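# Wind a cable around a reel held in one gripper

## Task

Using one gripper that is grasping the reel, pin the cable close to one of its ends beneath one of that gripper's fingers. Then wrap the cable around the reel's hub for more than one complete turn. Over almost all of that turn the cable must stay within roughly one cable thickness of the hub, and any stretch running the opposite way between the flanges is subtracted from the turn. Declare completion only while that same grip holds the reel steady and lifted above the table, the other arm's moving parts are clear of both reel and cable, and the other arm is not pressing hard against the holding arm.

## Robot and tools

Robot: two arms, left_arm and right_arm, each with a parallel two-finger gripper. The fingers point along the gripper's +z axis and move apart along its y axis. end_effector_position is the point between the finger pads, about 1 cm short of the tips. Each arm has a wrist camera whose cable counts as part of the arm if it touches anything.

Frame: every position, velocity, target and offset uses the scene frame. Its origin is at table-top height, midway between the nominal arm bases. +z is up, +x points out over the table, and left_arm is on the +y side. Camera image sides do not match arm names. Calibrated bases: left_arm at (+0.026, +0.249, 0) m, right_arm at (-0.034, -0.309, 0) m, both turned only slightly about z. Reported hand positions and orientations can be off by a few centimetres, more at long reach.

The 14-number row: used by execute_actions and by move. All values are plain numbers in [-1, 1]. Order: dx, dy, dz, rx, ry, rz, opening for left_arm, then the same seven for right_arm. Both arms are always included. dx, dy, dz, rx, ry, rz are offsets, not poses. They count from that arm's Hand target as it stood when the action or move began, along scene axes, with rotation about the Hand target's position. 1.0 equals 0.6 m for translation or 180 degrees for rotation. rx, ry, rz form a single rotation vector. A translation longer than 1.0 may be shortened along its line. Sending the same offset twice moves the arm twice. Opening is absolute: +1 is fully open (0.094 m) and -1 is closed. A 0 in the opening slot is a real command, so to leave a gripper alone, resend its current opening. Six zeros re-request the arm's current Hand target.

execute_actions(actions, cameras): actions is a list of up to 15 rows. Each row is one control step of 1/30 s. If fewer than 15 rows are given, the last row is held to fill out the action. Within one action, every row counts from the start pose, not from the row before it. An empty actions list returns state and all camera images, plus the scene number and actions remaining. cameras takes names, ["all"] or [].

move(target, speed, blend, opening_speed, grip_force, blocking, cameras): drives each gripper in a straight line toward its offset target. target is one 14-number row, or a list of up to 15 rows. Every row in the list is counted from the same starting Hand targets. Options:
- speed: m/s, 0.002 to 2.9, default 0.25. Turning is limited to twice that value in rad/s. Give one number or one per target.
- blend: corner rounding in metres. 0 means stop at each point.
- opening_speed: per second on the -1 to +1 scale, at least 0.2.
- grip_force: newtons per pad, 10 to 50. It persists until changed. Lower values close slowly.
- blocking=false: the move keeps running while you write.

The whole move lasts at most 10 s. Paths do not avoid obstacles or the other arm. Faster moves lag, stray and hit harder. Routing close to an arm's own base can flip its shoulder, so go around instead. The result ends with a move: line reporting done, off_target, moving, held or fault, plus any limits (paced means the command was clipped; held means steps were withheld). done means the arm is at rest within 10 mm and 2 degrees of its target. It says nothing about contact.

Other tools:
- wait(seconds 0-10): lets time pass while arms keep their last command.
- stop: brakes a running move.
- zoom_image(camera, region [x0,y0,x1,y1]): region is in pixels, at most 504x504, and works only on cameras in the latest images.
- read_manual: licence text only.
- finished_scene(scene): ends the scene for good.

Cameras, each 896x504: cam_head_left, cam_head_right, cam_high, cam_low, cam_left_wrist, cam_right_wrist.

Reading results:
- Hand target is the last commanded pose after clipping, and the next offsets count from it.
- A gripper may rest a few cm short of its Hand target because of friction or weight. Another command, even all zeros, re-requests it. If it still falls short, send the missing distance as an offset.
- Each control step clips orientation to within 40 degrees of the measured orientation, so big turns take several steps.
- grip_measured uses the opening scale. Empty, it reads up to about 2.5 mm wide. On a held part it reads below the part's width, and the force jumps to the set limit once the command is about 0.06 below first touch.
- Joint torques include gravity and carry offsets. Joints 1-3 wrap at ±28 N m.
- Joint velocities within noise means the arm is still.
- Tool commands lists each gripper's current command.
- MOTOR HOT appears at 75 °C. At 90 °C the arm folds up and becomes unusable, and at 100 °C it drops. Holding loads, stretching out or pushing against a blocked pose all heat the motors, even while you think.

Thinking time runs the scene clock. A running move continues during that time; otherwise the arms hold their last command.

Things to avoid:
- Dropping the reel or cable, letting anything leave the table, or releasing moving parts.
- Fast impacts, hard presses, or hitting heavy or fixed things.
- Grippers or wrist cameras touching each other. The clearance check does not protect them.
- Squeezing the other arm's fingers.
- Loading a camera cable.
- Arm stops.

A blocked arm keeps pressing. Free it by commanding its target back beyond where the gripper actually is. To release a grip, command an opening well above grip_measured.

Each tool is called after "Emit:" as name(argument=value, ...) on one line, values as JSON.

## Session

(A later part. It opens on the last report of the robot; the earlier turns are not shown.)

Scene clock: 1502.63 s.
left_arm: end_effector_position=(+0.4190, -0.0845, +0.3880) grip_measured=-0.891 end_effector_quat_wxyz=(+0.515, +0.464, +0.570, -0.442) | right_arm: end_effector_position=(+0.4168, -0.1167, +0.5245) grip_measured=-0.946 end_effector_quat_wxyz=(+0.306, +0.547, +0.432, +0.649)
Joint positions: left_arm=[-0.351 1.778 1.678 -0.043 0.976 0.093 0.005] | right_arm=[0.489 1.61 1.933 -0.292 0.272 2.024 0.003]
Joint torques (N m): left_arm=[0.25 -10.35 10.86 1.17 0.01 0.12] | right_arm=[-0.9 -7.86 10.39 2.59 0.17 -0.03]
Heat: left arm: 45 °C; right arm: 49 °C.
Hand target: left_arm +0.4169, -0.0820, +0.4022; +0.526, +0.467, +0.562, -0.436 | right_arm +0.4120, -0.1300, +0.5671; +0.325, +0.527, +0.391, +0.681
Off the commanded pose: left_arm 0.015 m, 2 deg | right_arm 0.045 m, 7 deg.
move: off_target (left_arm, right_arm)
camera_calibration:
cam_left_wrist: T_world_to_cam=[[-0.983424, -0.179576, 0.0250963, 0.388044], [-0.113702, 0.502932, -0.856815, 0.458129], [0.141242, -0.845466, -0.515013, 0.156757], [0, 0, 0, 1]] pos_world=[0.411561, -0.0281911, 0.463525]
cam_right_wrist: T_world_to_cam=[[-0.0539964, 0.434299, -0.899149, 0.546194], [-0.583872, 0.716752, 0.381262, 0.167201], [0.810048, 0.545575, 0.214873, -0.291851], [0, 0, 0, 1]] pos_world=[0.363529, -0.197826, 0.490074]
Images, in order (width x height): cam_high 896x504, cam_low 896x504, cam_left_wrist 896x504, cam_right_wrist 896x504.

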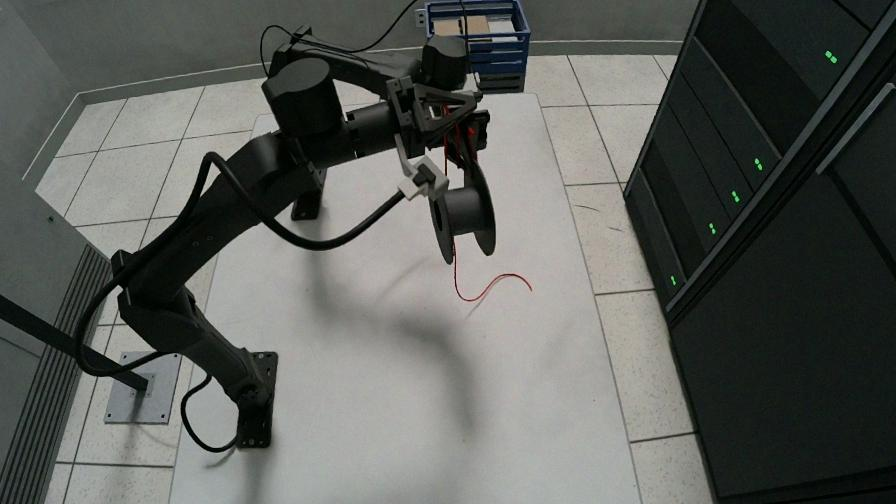

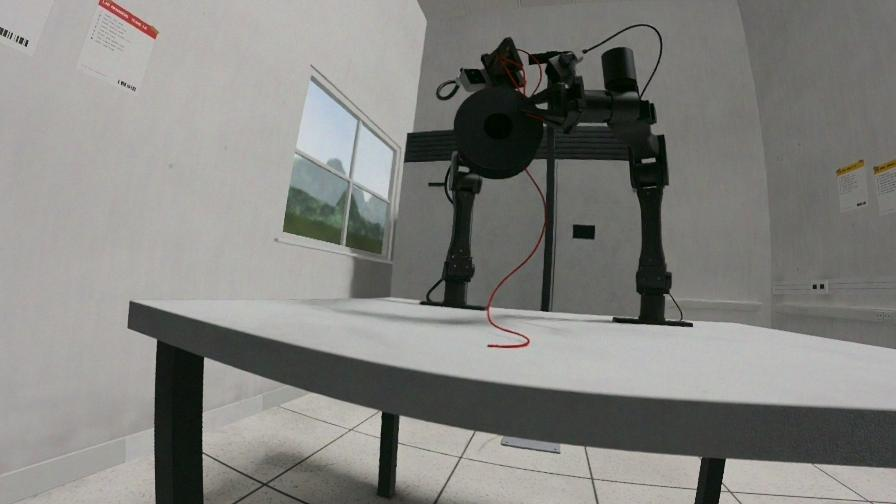

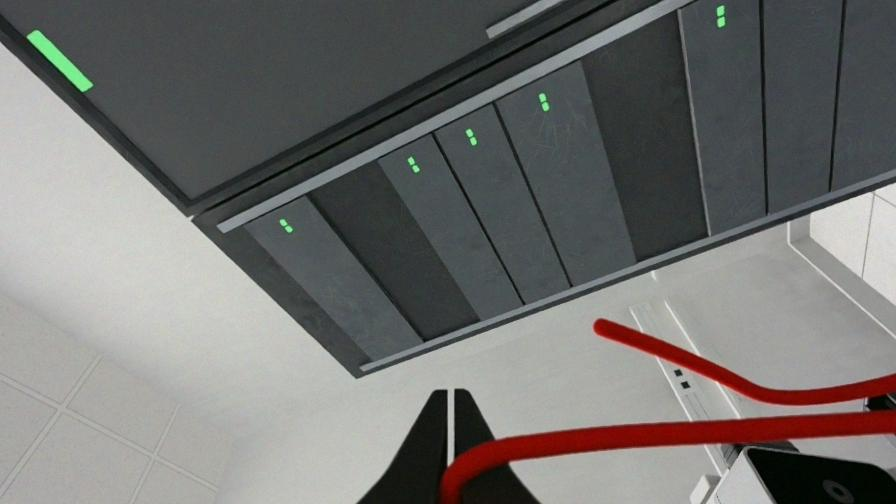

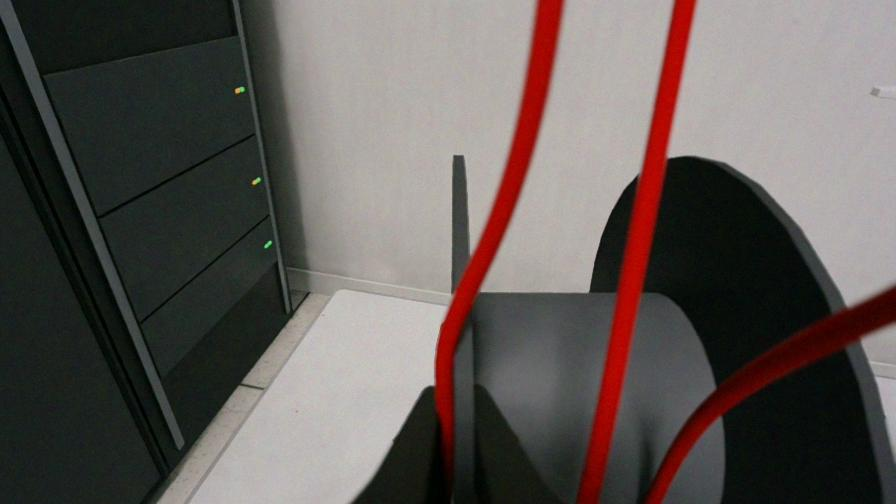

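Emit:
move(target=[[0,0,0,0,0,0,-1,0.008,0.022,-0.09,0,0,0,-0.945],[0,0,0,0,0,0,-1,0.008,0.022,-0.09,0,0,0,-0.87]], speed=0.1, opening_speed=0.3, cameras=["cam_left_wrist", "cam_right_wrist", "cam_low"])

Scene clock: 1537.37 s.
left_arm: end_effector_position=(+0.4193, -0.0840, +0.3836) grip_measured=-0.891 end_effector_quat_wxyz=(+0.507, +0.460, +0.579, -0.442) | right_arm: end_effector_position=(+0.4265, -0.1123, +0.5014) grip_measured=-0.872 end_effector_quat_wxyz=(+0.317, +0.535, +0.399, +0.674)
Joint positions: left_arm=[-0.351 1.778 1.678 -0.067 0.971 0.093 0.005] | right_arm=[0.5 1.578 1.706 -0.013 0.309 2.026 0.006]
Joint torques (N m): left_arm=[0.17 -10.62 10.92 1.43 0.06 0.1] | right_arm=[0.5 -10.03 6.15 2.04 0.08 -0.1]
Heat: left arm: 45 °C; right arm: 52 °C.
Hand target: left_arm +0.4169, -0.0820, +0.4022; +0.526, +0.467, +0.562, -0.436 | right_arm +0.4169, -0.1169, +0.5131; +0.325, +0.527, +0.390, +0.681
Off the commanded pose: left_arm 0.019 m, 3 deg | right_arm 0.016 m, 2 deg.
move: off_target (left_arm, right_arm); target 2's new opening was sent with right_arm's hand 0.016 m and 2 deg from that target
camera_calibration:
cam_left_wrist: T_world_to_cam=[[-0.981739, -0.18478, 0.0452231, 0.37963], [-0.135347, 0.511408, -0.848613, 0.460833], [0.133679, -0.839237, -0.527078, 0.163173], [0, 0, 0, 1]] pos_world=[0.413257, -0.0285846, 0.459906]
cam_right_wrist: T_world_to_cam=[[0.0222314, 0.474667, -0.879884, 0.486441], [-0.59335, 0.714603, 0.370512, 0.187649], [0.804638, 0.513842, 0.29753, -0.339922], [0, 0, 0, 1]] pos_world=[0.374041, -0.190326, 0.459623]
Images, in order (width x height): cam_low 896x504, cam_left_wrist 896x504, cam_right_wrist 896x504.

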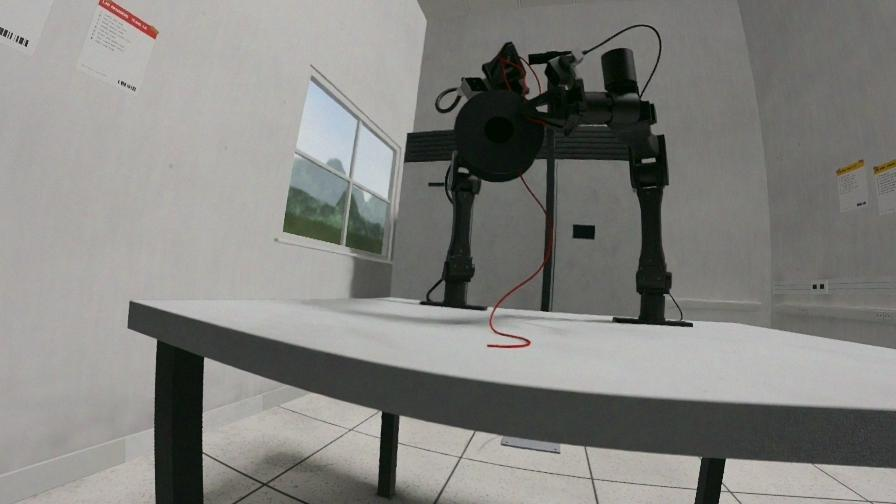

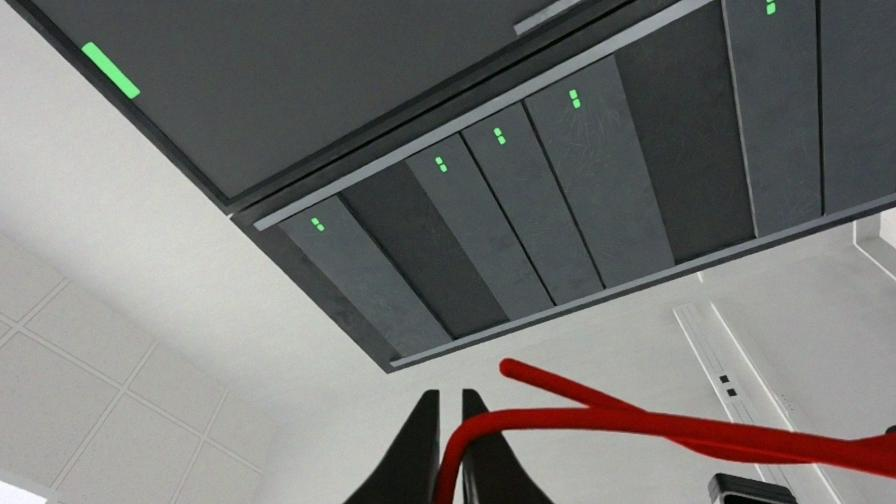

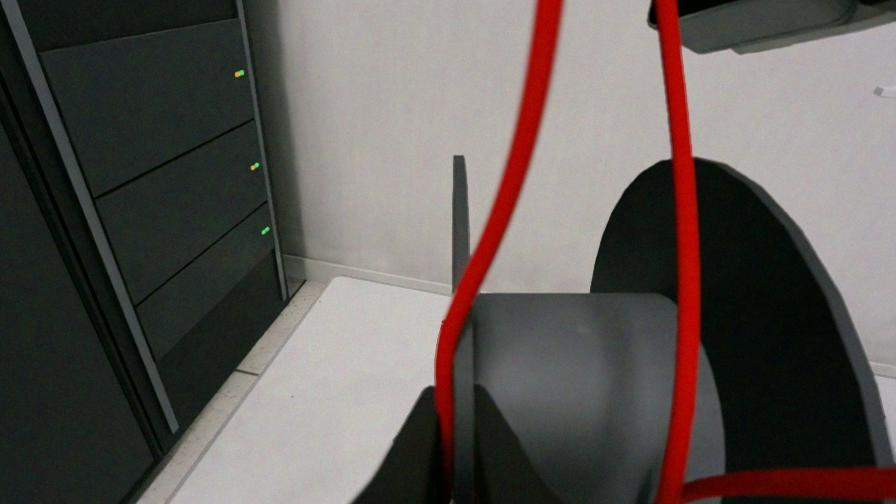

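Emit:
move(target=[[0,0,0,0,0,0,-1,-0.0148,-0.0268,0.0865,0,0,0,-0.87],[0,0,0,0,0,0,-1,0.0385,-0.0835,0.0682,0,0,0,-0.87]], speed=0.1, blend=[0.015, 0], cameras=["cam_left_wrist", "cam_right_wrist", "cam_low"])

Emit:
zoom_image(camera="cam_low", region=[420, 20, 600, 240])

Scene clock: 1563.27 s.
left_arm: end_effector_position=(+0.4195, -0.0846, +0.3903) grip_measured=-0.891 end_effector_quat_wxyz=(+0.518, +0.464, +0.569, -0.440) | right_arm: end_effector_position=(+0.4412, -0.1537, +0.5159) grip_measured=-0.871 end_effector_quat_wxyz=(+0.300, +0.548, +0.429, +0.653)
Joint positions: left_arm=[-0.351 1.778 1.684 -0.042 0.971 0.093 0.005] | right_arm=[0.348 1.614 1.894 -0.248 0.125 2.044 0.006]
Joint torques (N m): left_arm=[0.49 -10.5 10.3 1.2 0.07 0.1] | right_arm=[-1.21 -7.58 9.73 2.69 0.25 -0.04]
Heat: left arm: 45 °C; right arm: 54 °C.
Hand target: left_arm +0.4169, -0.0820, +0.4022; +0.526, +0.467, +0.562, -0.436 | right_arm +0.4399, -0.1669, +0.5540; +0.325, +0.527, +0.391, +0.681
Off the commanded pose: left_arm 0.012 m, 1 deg | right_arm 0.040 m, 7 deg.
move: off_target (left_arm, right_arm)
camera_calibration:
cam_left_wrist: T_world_to_cam=[[-0.98294, -0.182861, 0.0197814, 0.389985], [-0.110457, 0.500884, -0.858437, 0.459273], [0.147066, -0.845977, -0.512537, 0.154305], [0, 0, 0, 1]] pos_world=[0.411368, -0.0281911, 0.465629]
cam_right_wrist: T_world_to_cam=[[-0.0575902, 0.447839, -0.892258, 0.556026], [-0.588272, 0.706876, 0.392763, 0.205737], [0.80661, 0.54751, 0.222742, -0.291843], [0, 0, 0, 1]] pos_world=[0.388454, -0.234654, 0.480319]
Images, in order (width x height): cam_low 896x504, cam_left_wrist 896x504, cam_right_wrist 896x504.

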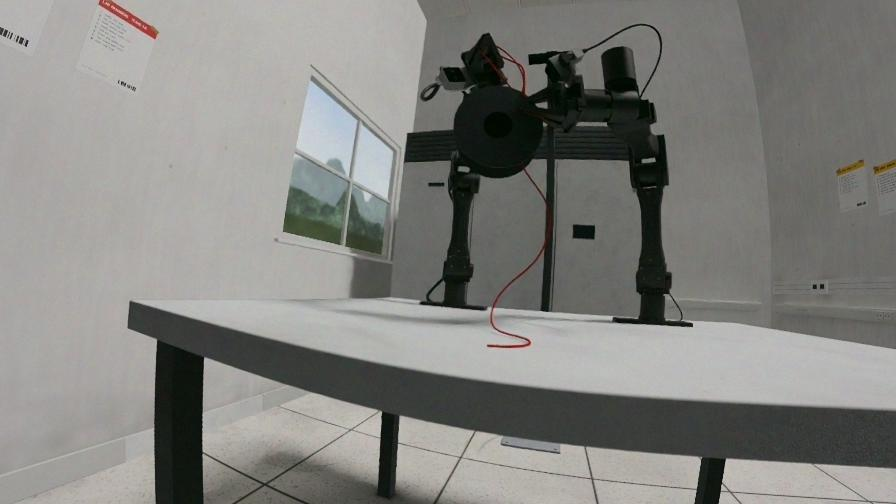

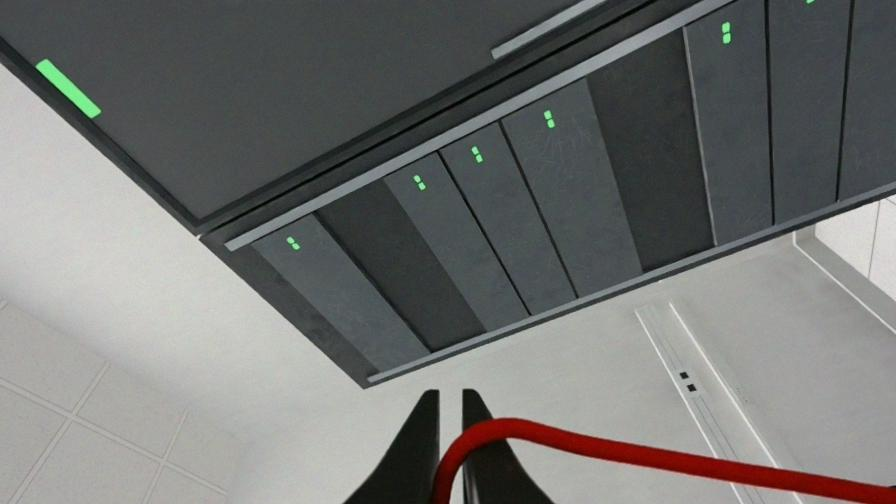

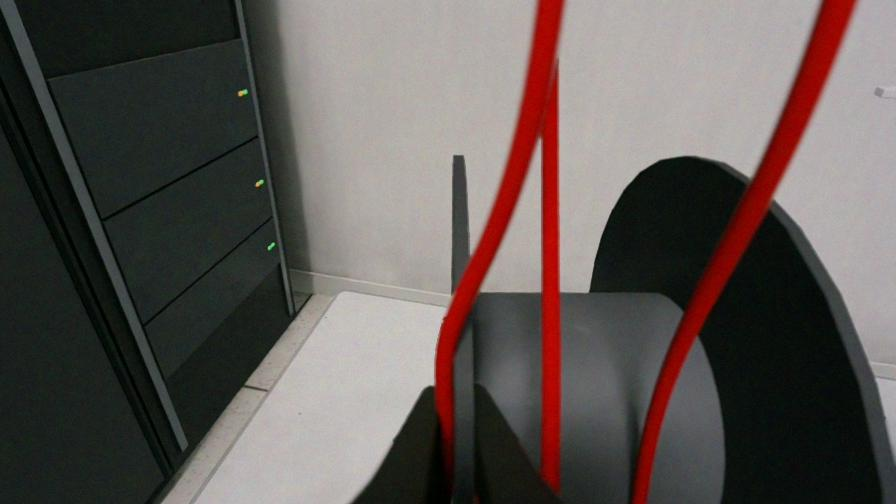

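Scaled by 2.291 from the camera's 896x504 image, which has a finer 1280x720 frame.

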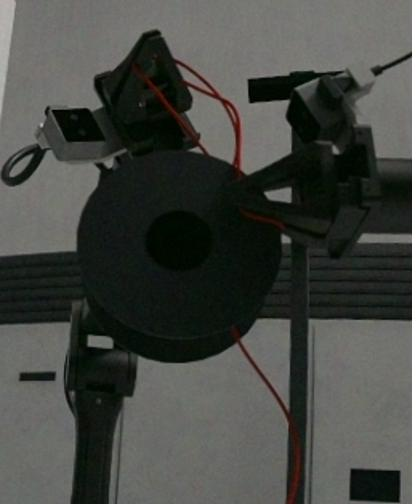

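Emit:
move(target=[[0,0,0,0,0,0,-1,-0.0465,0.0615,-0.0317,0,0,0,-0.945],[0,0,0,0,0,0,-1,-0.1015,0.1615,-0.0067,-0.0103,-0.0254,0.036,-0.945],[0,0,0,0,0,0,-1,-0.1582,0.2648,-0.0233,-0.0442,-0.039,0.0846,-0.945],[0,0,0,0,0,0,-1,-0.2115,0.3482,-0.015,-0.0878,-0.0492,0.1175,-0.945],[0,0,0,0,0,0,-1,-0.3015,0.2968,-0.19,-0.1726,0.0041,0.1255,-0.945]], speed=0.12, blend=[0.02, 0.02, 0.02, 0.02, 0], cameras=["cam_left_wrist", "cam_right_wrist", "cam_low", "cam_high"])

Scene clock: 1721.57 s.
left_arm: end_effector_position=(+0.4188, -0.0844, +0.3859) grip_measured=-0.891 end_effector_quat_wxyz=(+0.509, +0.461, +0.577, -0.443) | right_arm: end_effector_position=(+0.2633, +0.0174, +0.4380) grip_measured=-0.940 end_effector_quat_wxyz=(+0.305, +0.343, +0.655, +0.601)
Joint positions: left_arm=[-0.351 1.778 1.684 -0.067 0.972 0.093 0.005] | right_arm=[0.959 1.346 1.452 -0.205 0.35 1.616 0.003]
Joint torques (N m): left_arm=[0.36 -10.43 10.44 1.4 0.06 0.06] | right_arm=[0.46 -7.47 5.89 1.94 0.12 -0.1]
Heat: left arm: 44 °C; right arm: 62 °C.
Hand target: left_arm +0.4169, -0.0820, +0.4022; +0.526, +0.467, +0.562, -0.436 | right_arm +0.2590, +0.0112, +0.4400; +0.313, +0.340, +0.654, +0.599
Off the commanded pose: left_arm 0.017 m, 3 deg | right_arm 0.008 m, 1 deg.
move: off_target (left_arm)
camera_calibration:
cam_left_wrist: T_world_to_cam=[[-0.982299, -0.1828, 0.0409085, 0.381012], [-0.130257, 0.509626, -0.850479, 0.461274], [0.134619, -0.840753, -0.524416, 0.162643], [0, 0, 0, 1]] pos_world=[0.412457, -0.0286863, 0.46201]
cam_right_wrist: T_world_to_cam=[[-0.0602077, -0.0421626, -0.997295, 0.454915], [-0.854117, 0.519237, 0.0296122, 0.243051], [0.516584, 0.85359, -0.0672739, -0.0266261], [0, 0, 0, 1]] pos_world=[0.248738, -0.0842927, 0.444696]
Images, in order (width x height): cam_high 896x504, cam_low 896x504, cam_left_wrist 896x504, cam_right_wrist 896x504.

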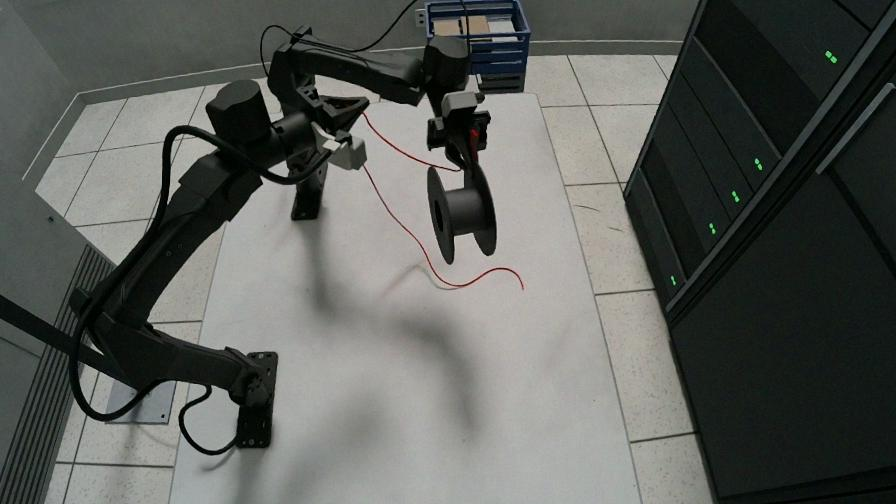

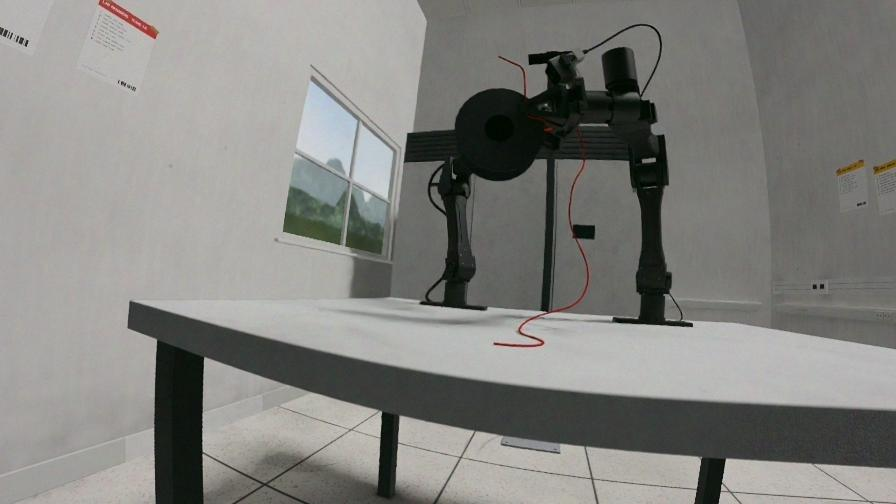

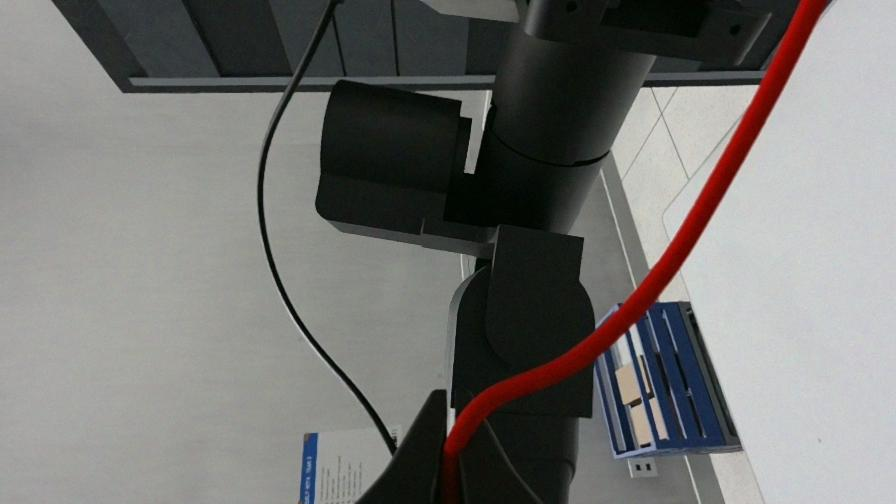

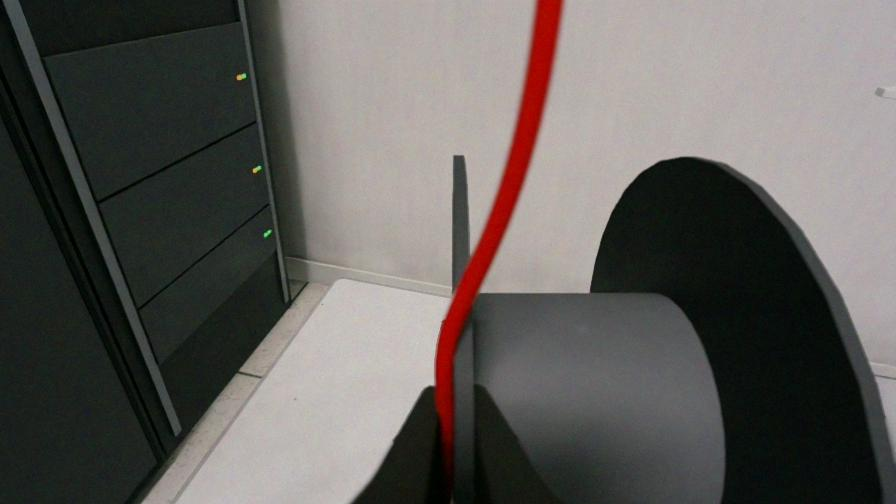

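Emit:
move(target=[[0,0,0,0,0,0,-1,-0.02,0.0113,-0.1467,0,0,0,-0.945],[0,0,0,0,0,0,-1,0.0267,-0.1853,-0.3883,-0.2314,-0.09,-0.0767,-0.945],[0,0,0,0,0,0,-1,0.1817,-0.477,-0.6267,-0.4917,-0.0952,-0.1404,-0.945]], speed=0.15, blend=[0.02, 0.03, 0], cameras=["cam_left_wrist", "cam_right_wrist", "cam_low", "cam_high"])

Scene clock: 1784.60 s.
left_arm: end_effector_position=(+0.4036, -0.0943, +0.3309) grip_measured=-0.891 end_effector_quat_wxyz=(+0.414, +0.450, +0.645, -0.458) | right_arm: end_effector_position=(+0.3778, -0.2311, +0.0712) grip_measured=-0.941 end_effector_quat_wxyz=(+0.641, +0.009, +0.767, -0.007)
Joint positions: left_arm=[-0.386 1.797 1.662 -0.288 0.955 0.126 0.005] | right_arm=[0.32 1.966 0.385 1.391 0.346 0.066 0.003]
Joint torques (N m): left_arm=[3.59 -15.08 11.3 2.96 0.32 0.2] | right_arm=[-4.01 -2.13 -0.25 3.49 1.01 0.11]
Heat: left arm: 44 °C; right arm: 60 °C.
Hand target: left_arm +0.4170, -0.0820, +0.4019; +0.525, +0.467, +0.562, -0.436 | right_arm +0.3680, -0.2750, +0.0639; +0.654, +0.066, +0.752, -0.057
Off the commanded pose: left_arm 0.074 m, 16 deg | right_arm 0.046 m, 9 deg.
move: off_target (left_arm, right_arm)
camera_calibration:
cam_left_wrist: T_world_to_cam=[[-0.960381, -0.174445, 0.217341, 0.300028], [-0.278675, 0.60917, -0.742463, 0.451125], [-0.00287918, -0.773615, -0.633649, 0.225502], [0, 0, 0, 1]] pos_world=[0.414508, -0.0480215, 0.412624]
cam_right_wrist: T_world_to_cam=[[-0.000925385, -0.999976, 0.00683343, -0.22978], [-0.553348, -0.00517986, -0.832934, 0.307232], [0.83295, -0.00455205, -0.55333, -0.181553], [0, 0, 0, 1]] pos_world=[0.321018, -0.229009, 0.157015]
Images, in order (width x height): cam_high 896x504, cam_low 896x504, cam_left_wrist 896x504, cam_right_wrist 896x504.

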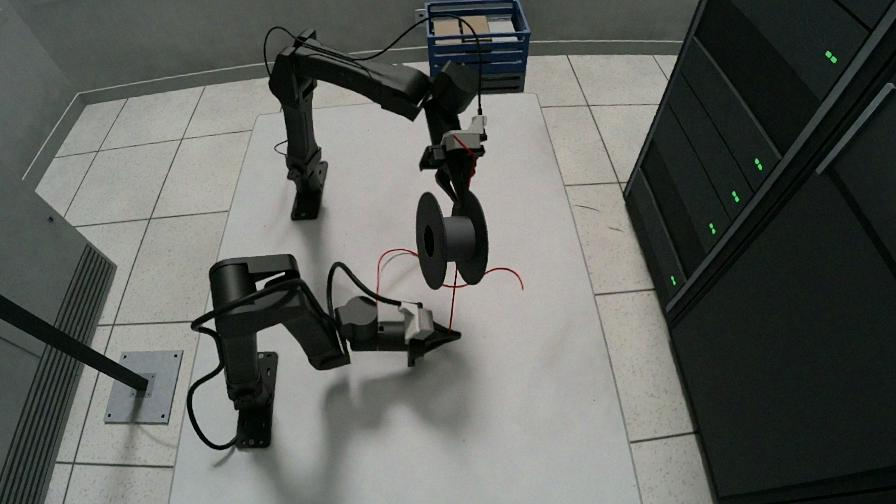

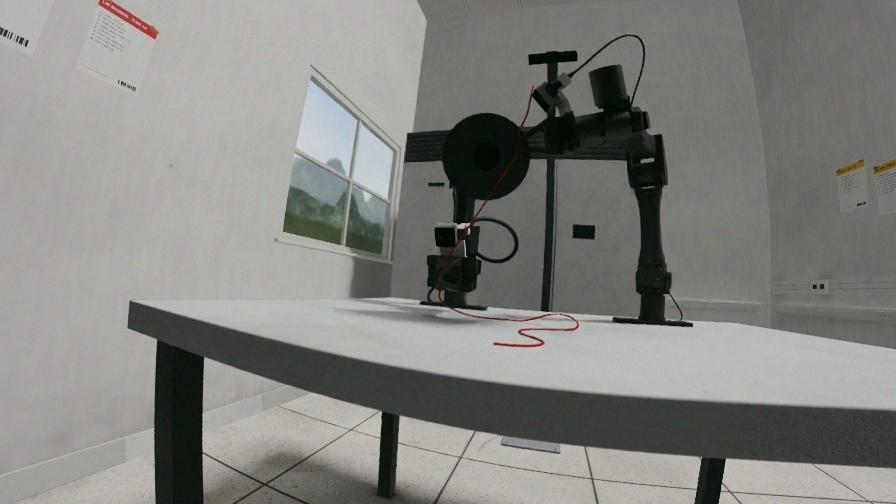

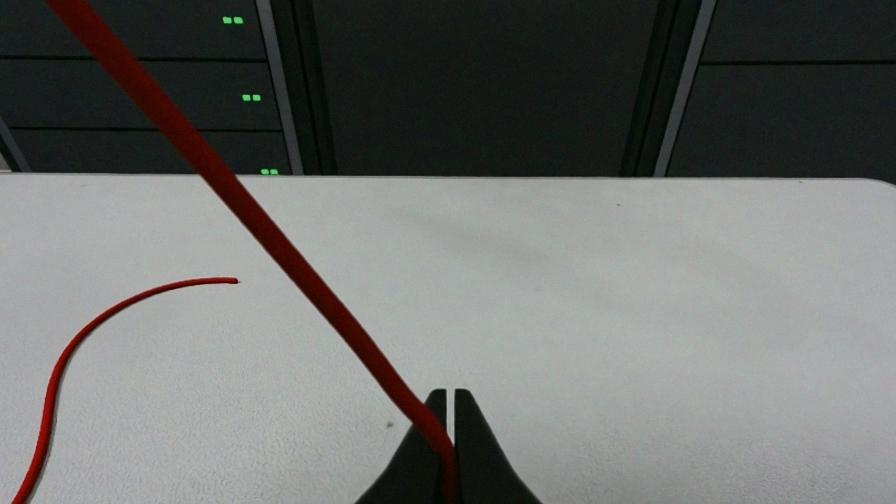

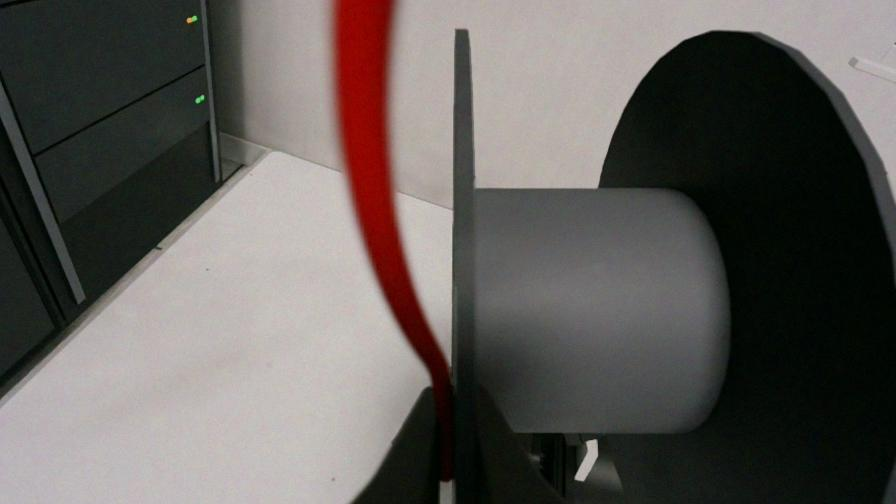

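Emit:
move(target=[0,0,0,0,0,0,-1,0.03,0.15,0.12,0,0,0,-0.945], speed=0.12, cameras=["cam_left_wrist", "cam_right_wrist", "cam_low", "cam_high"])

Scene clock: 1794.93 s.
left_arm: end_effector_position=(+0.4236, -0.0860, +0.3643) grip_measured=-0.891 end_effector_quat_wxyz=(+0.493, +0.459, +0.593, -0.441) | right_arm: end_effector_position=(+0.3822, -0.1880, +0.1195) grip_measured=-0.941 end_effector_quat_wxyz=(+0.640, +0.053, +0.763, -0.070)
Joint positions: left_arm=[-0.352 1.797 1.662 -0.087 0.964 0.112 0.005] | right_arm=[0.548 1.789 0.564 0.997 0.723 0.113 0.003]
Joint torques (N m): left_arm=[0.54 -13.05 11.88 1.62 0.14 -0.12] | right_arm=[0.23 -9.95 6.58 1.79 0.11 0.13]
Heat: left arm: 45 °C; right arm: 64 °C.
Hand target: left_arm +0.4170, -0.0820, +0.4019; +0.525, +0.467, +0.562, -0.436 | right_arm +0.3861, -0.1850, +0.1360; +0.654, +0.066, +0.752, -0.057
Off the commanded pose: left_arm 0.038 m, 5 deg | right_arm 0.017 m, 3 deg.
move: off_target (left_arm, right_arm)
camera_calibration:
cam_left_wrist: T_world_to_cam=[[-0.979452, -0.188967, 0.0704689, 0.373885], [-0.162628, 0.533375, -0.830098, 0.452744], [0.119275, -0.824501, -0.553146, 0.167568], [0, 0, 0, 1]] pos_world=[0.419844, -0.0326702, 0.442164]
cam_right_wrist: T_world_to_cam=[[-0.149027, -0.987739, 0.0465031, -0.132763], [-0.546904, 0.0431523, -0.836083, 0.357207], [0.823825, -0.150032, -0.546629, -0.182954], [0, 0, 0, 1]] pos_world=[0.326295, -0.173999, 0.20482]
Images, in order (width x height): cam_high 896x504, cam_low 896x504, cam_left_wrist 896x504, cam_right_wrist 896x504.

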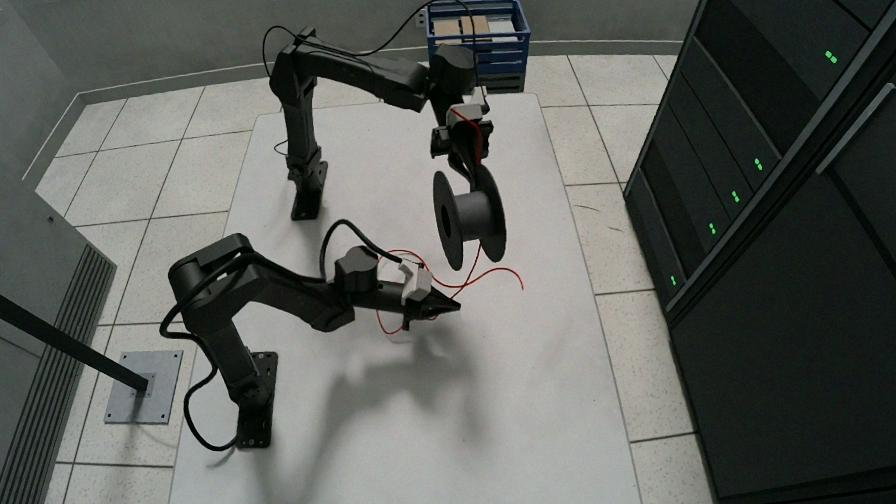

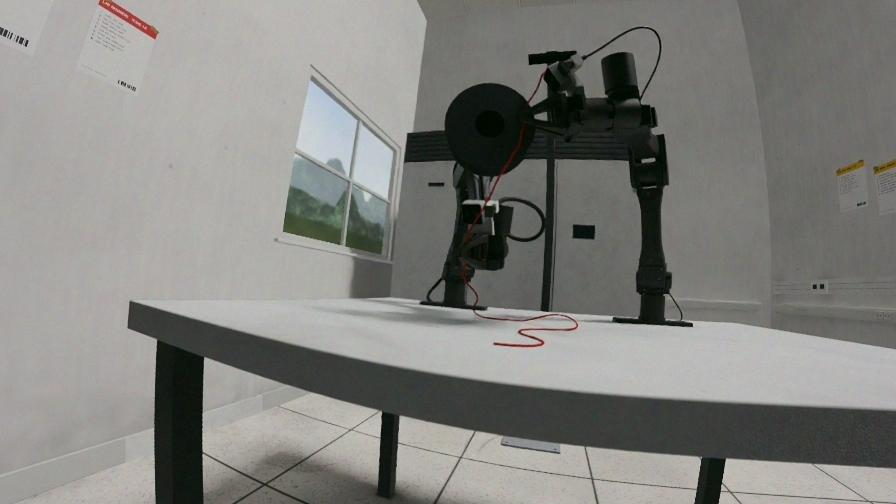

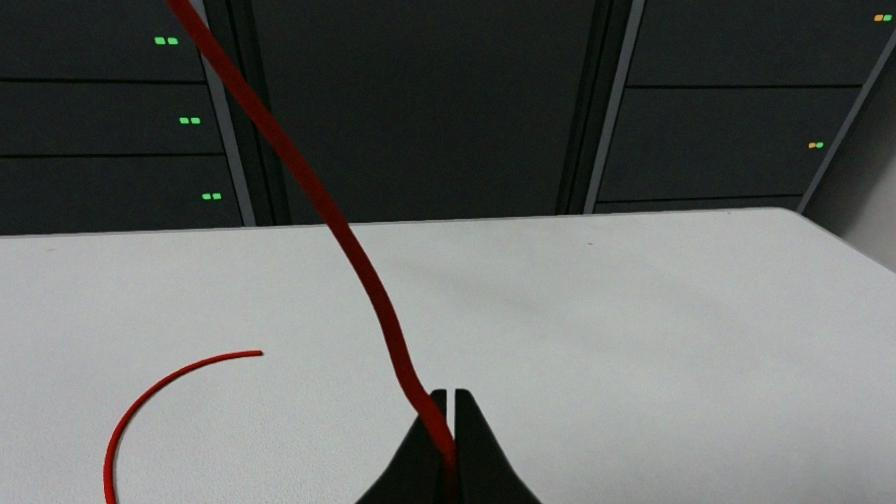

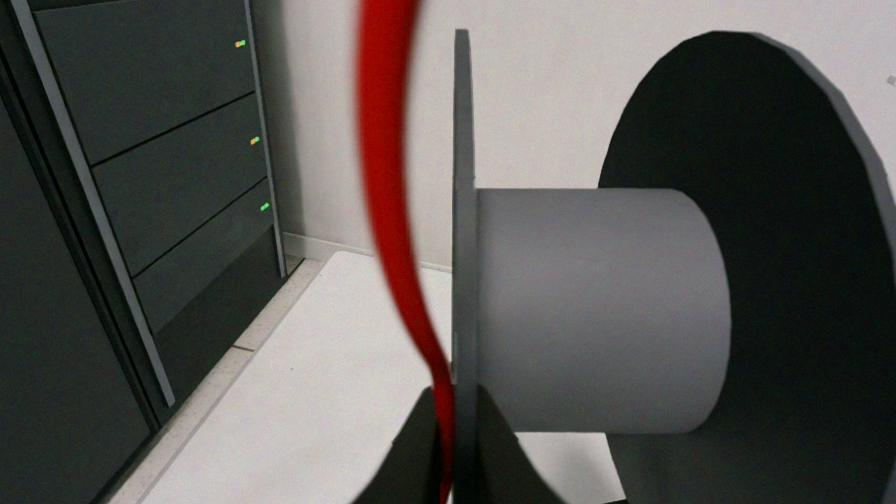

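Emit:
move(target=[[0,0,0,0,0,0,-1,0,0,0,0,0,0,-0.85],[0,0,0,0,0,0,-1,0.037,-0.006,-0.004,0,0,0,-0.85],[0,0,0,0,0,0,-1,0.025,-0.08,-0.06,0,0,0,-0.85]], speed=0.08, opening_speed=0.5, cameras=["cam_left_wrist", "cam_low"])

Scene clock: 1826.57 s.
left_arm: end_effector_position=(+0.4236, -0.0861, +0.3644) grip_measured=-0.891 end_effector_quat_wxyz=(+0.492, +0.459, +0.593, -0.441) | right_arm: end_effector_position=(+0.4029, -0.2316, +0.1076) grip_measured=-0.852 end_effector_quat_wxyz=(+0.659, +0.070, +0.747, -0.056)
Joint positions: left_arm=[-0.352 1.797 1.662 -0.087 0.964 0.111 0.005] | right_arm=[0.381 1.898 0.53 1.218 0.565 0.089 0.007]
Joint torques (N m): left_arm=[0.31 -12.94 11.85 1.63 0.12 -0.1] | right_arm=[-0.47 -6.65 3.64 2.01 -0.05 0.01]
Heat: left arm: 44 °C; right arm: 62 °C.
Hand target: left_arm +0.4170, -0.0820, +0.4020; +0.525, +0.467, +0.562, -0.436 | right_arm +0.4010, -0.2330, +0.1000; +0.654, +0.066, +0.752, -0.057
Off the commanded pose: left_arm 0.038 m, 5 deg | right_arm 0.008 m, 1 deg.
move: off_target (left_arm)
camera_calibration:
cam_left_wrist: T_world_to_cam=[[-0.97944, -0.188715, 0.071295, 0.373534], [-0.163143, 0.533081, -0.830186, 0.453019], [0.118663, -0.824749, -0.552908, 0.167849], [0, 0, 0, 1]] pos_world=[0.419844, -0.0325705, 0.442264]
Images, in order (width x height): cam_low 896x504, cam_left_wrist 896x504.

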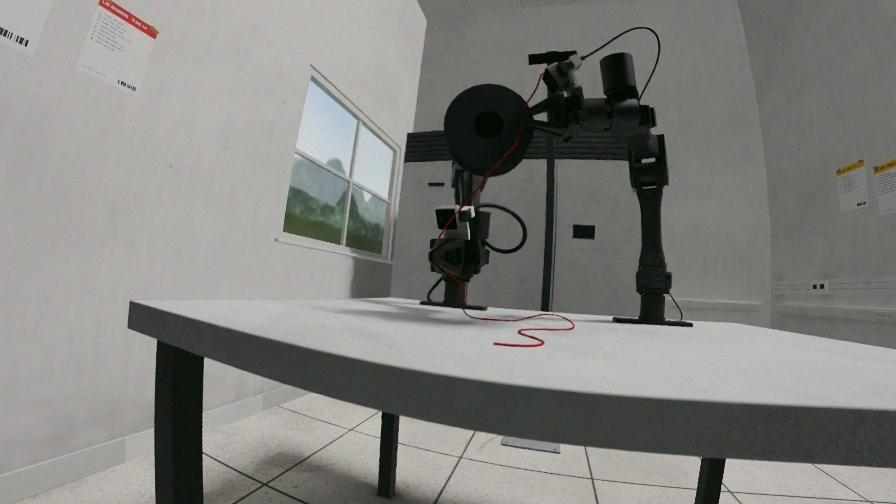

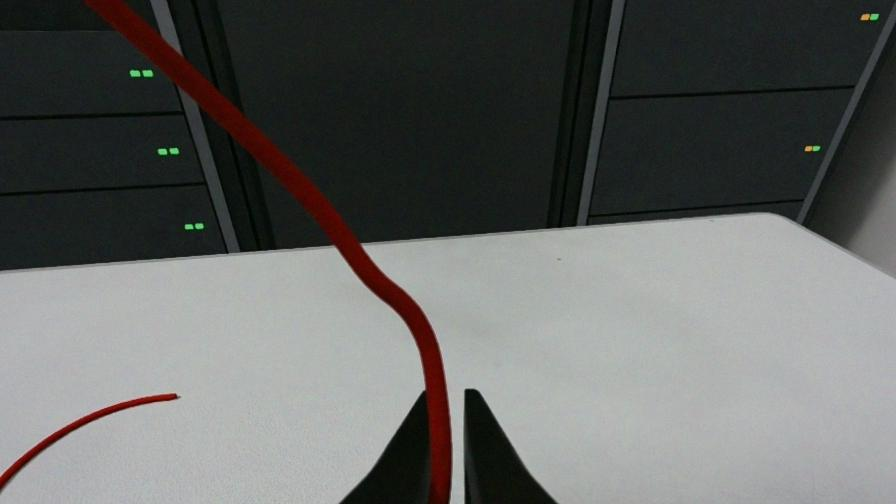

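Emit:
move(target=[0,0,0,0,0,0,-1,-0.02,-0.085,-0.07,0,0,0,-0.85], speed=0.08, cameras=["cam_left_wrist", "cam_low", "cam_high"])

Scene clock: 1832.37 s.
left_arm: end_effector_position=(+0.4234, -0.0861, +0.3643) grip_measured=-0.891 end_effector_quat_wxyz=(+0.492, +0.459, +0.594, -0.442) | right_arm: end_effector_position=(+0.3829, -0.2850, +0.0305) grip_measured=-0.852 end_effector_quat_wxyz=(+0.600, +0.055, +0.795, -0.075)
Joint positions: left_arm=[-0.352 1.797 1.662 -0.087 0.965 0.109 0.005] | right_arm=[0.213 2.08 0.416 1.367 0.4 0.063 0.007]
Joint torques (N m): left_arm=[0.46 -12.92 11.74 1.59 0.22 -0.08] | right_arm=[-0.46 -6.57 2.32 3.79 -0.04 0.01]
Heat: left arm: 44 °C; right arm: 63 °C.
Hand target: left_arm +0.4170, -0.0820, +0.4020; +0.525, +0.467, +0.562, -0.436 | right_arm +0.3890, -0.2841, +0.0580; +0.654, +0.066, +0.752, -0.057
Off the commanded pose: left_arm 0.038 m, 5 deg | right_arm 0.028 m, 8 deg.
move: off_target (left_arm, right_arm)
camera_calibration:
cam_left_wrist: T_world_to_cam=[[-0.97934, -0.188181, 0.0740298, 0.372403], [-0.165111, 0.532754, -0.830007, 0.453689], [0.116752, -0.825083, -0.552818, 0.168533], [0, 0, 0, 1]] pos_world=[0.419942, -0.0325709, 0.442164]
Images, in order (width x height): cam_high 896x504, cam_low 896x504, cam_left_wrist 896x504.

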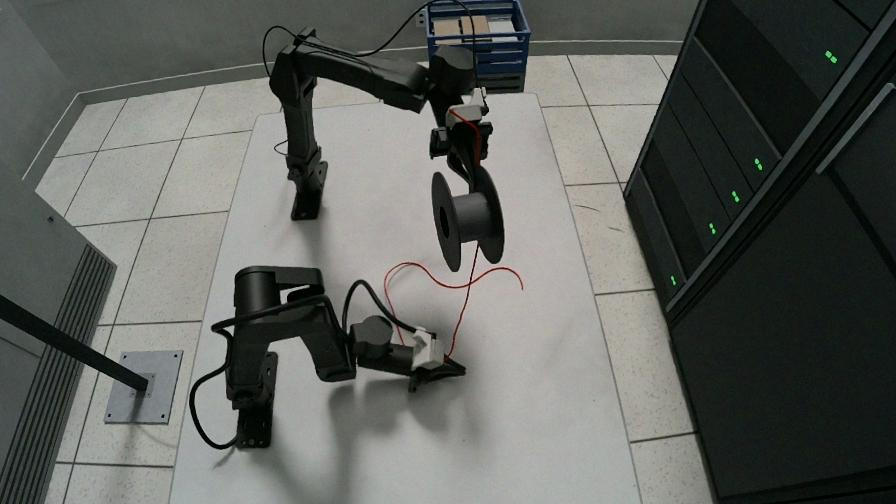

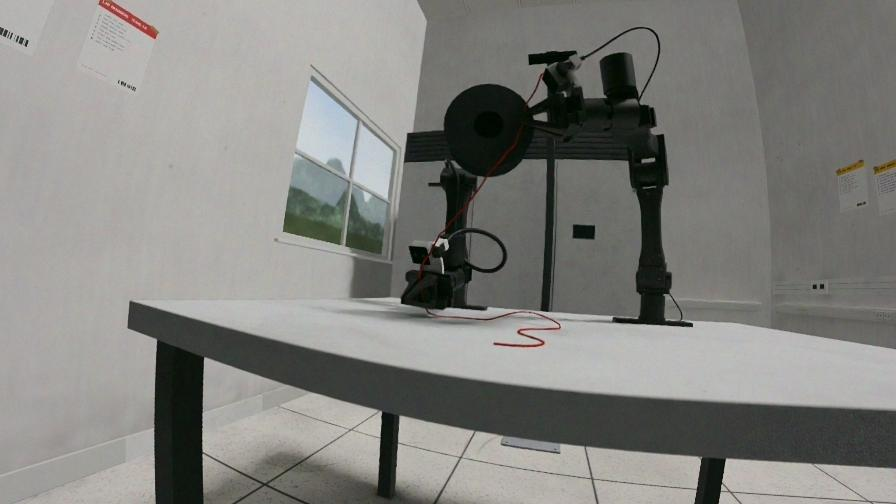

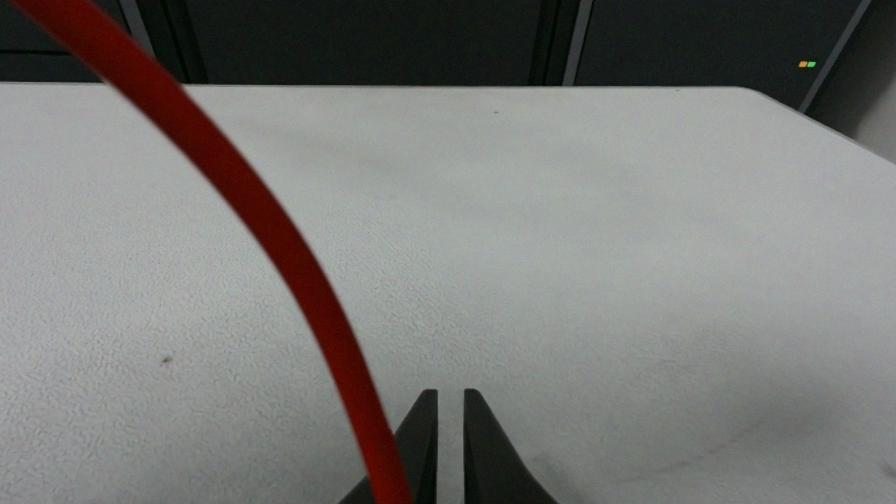

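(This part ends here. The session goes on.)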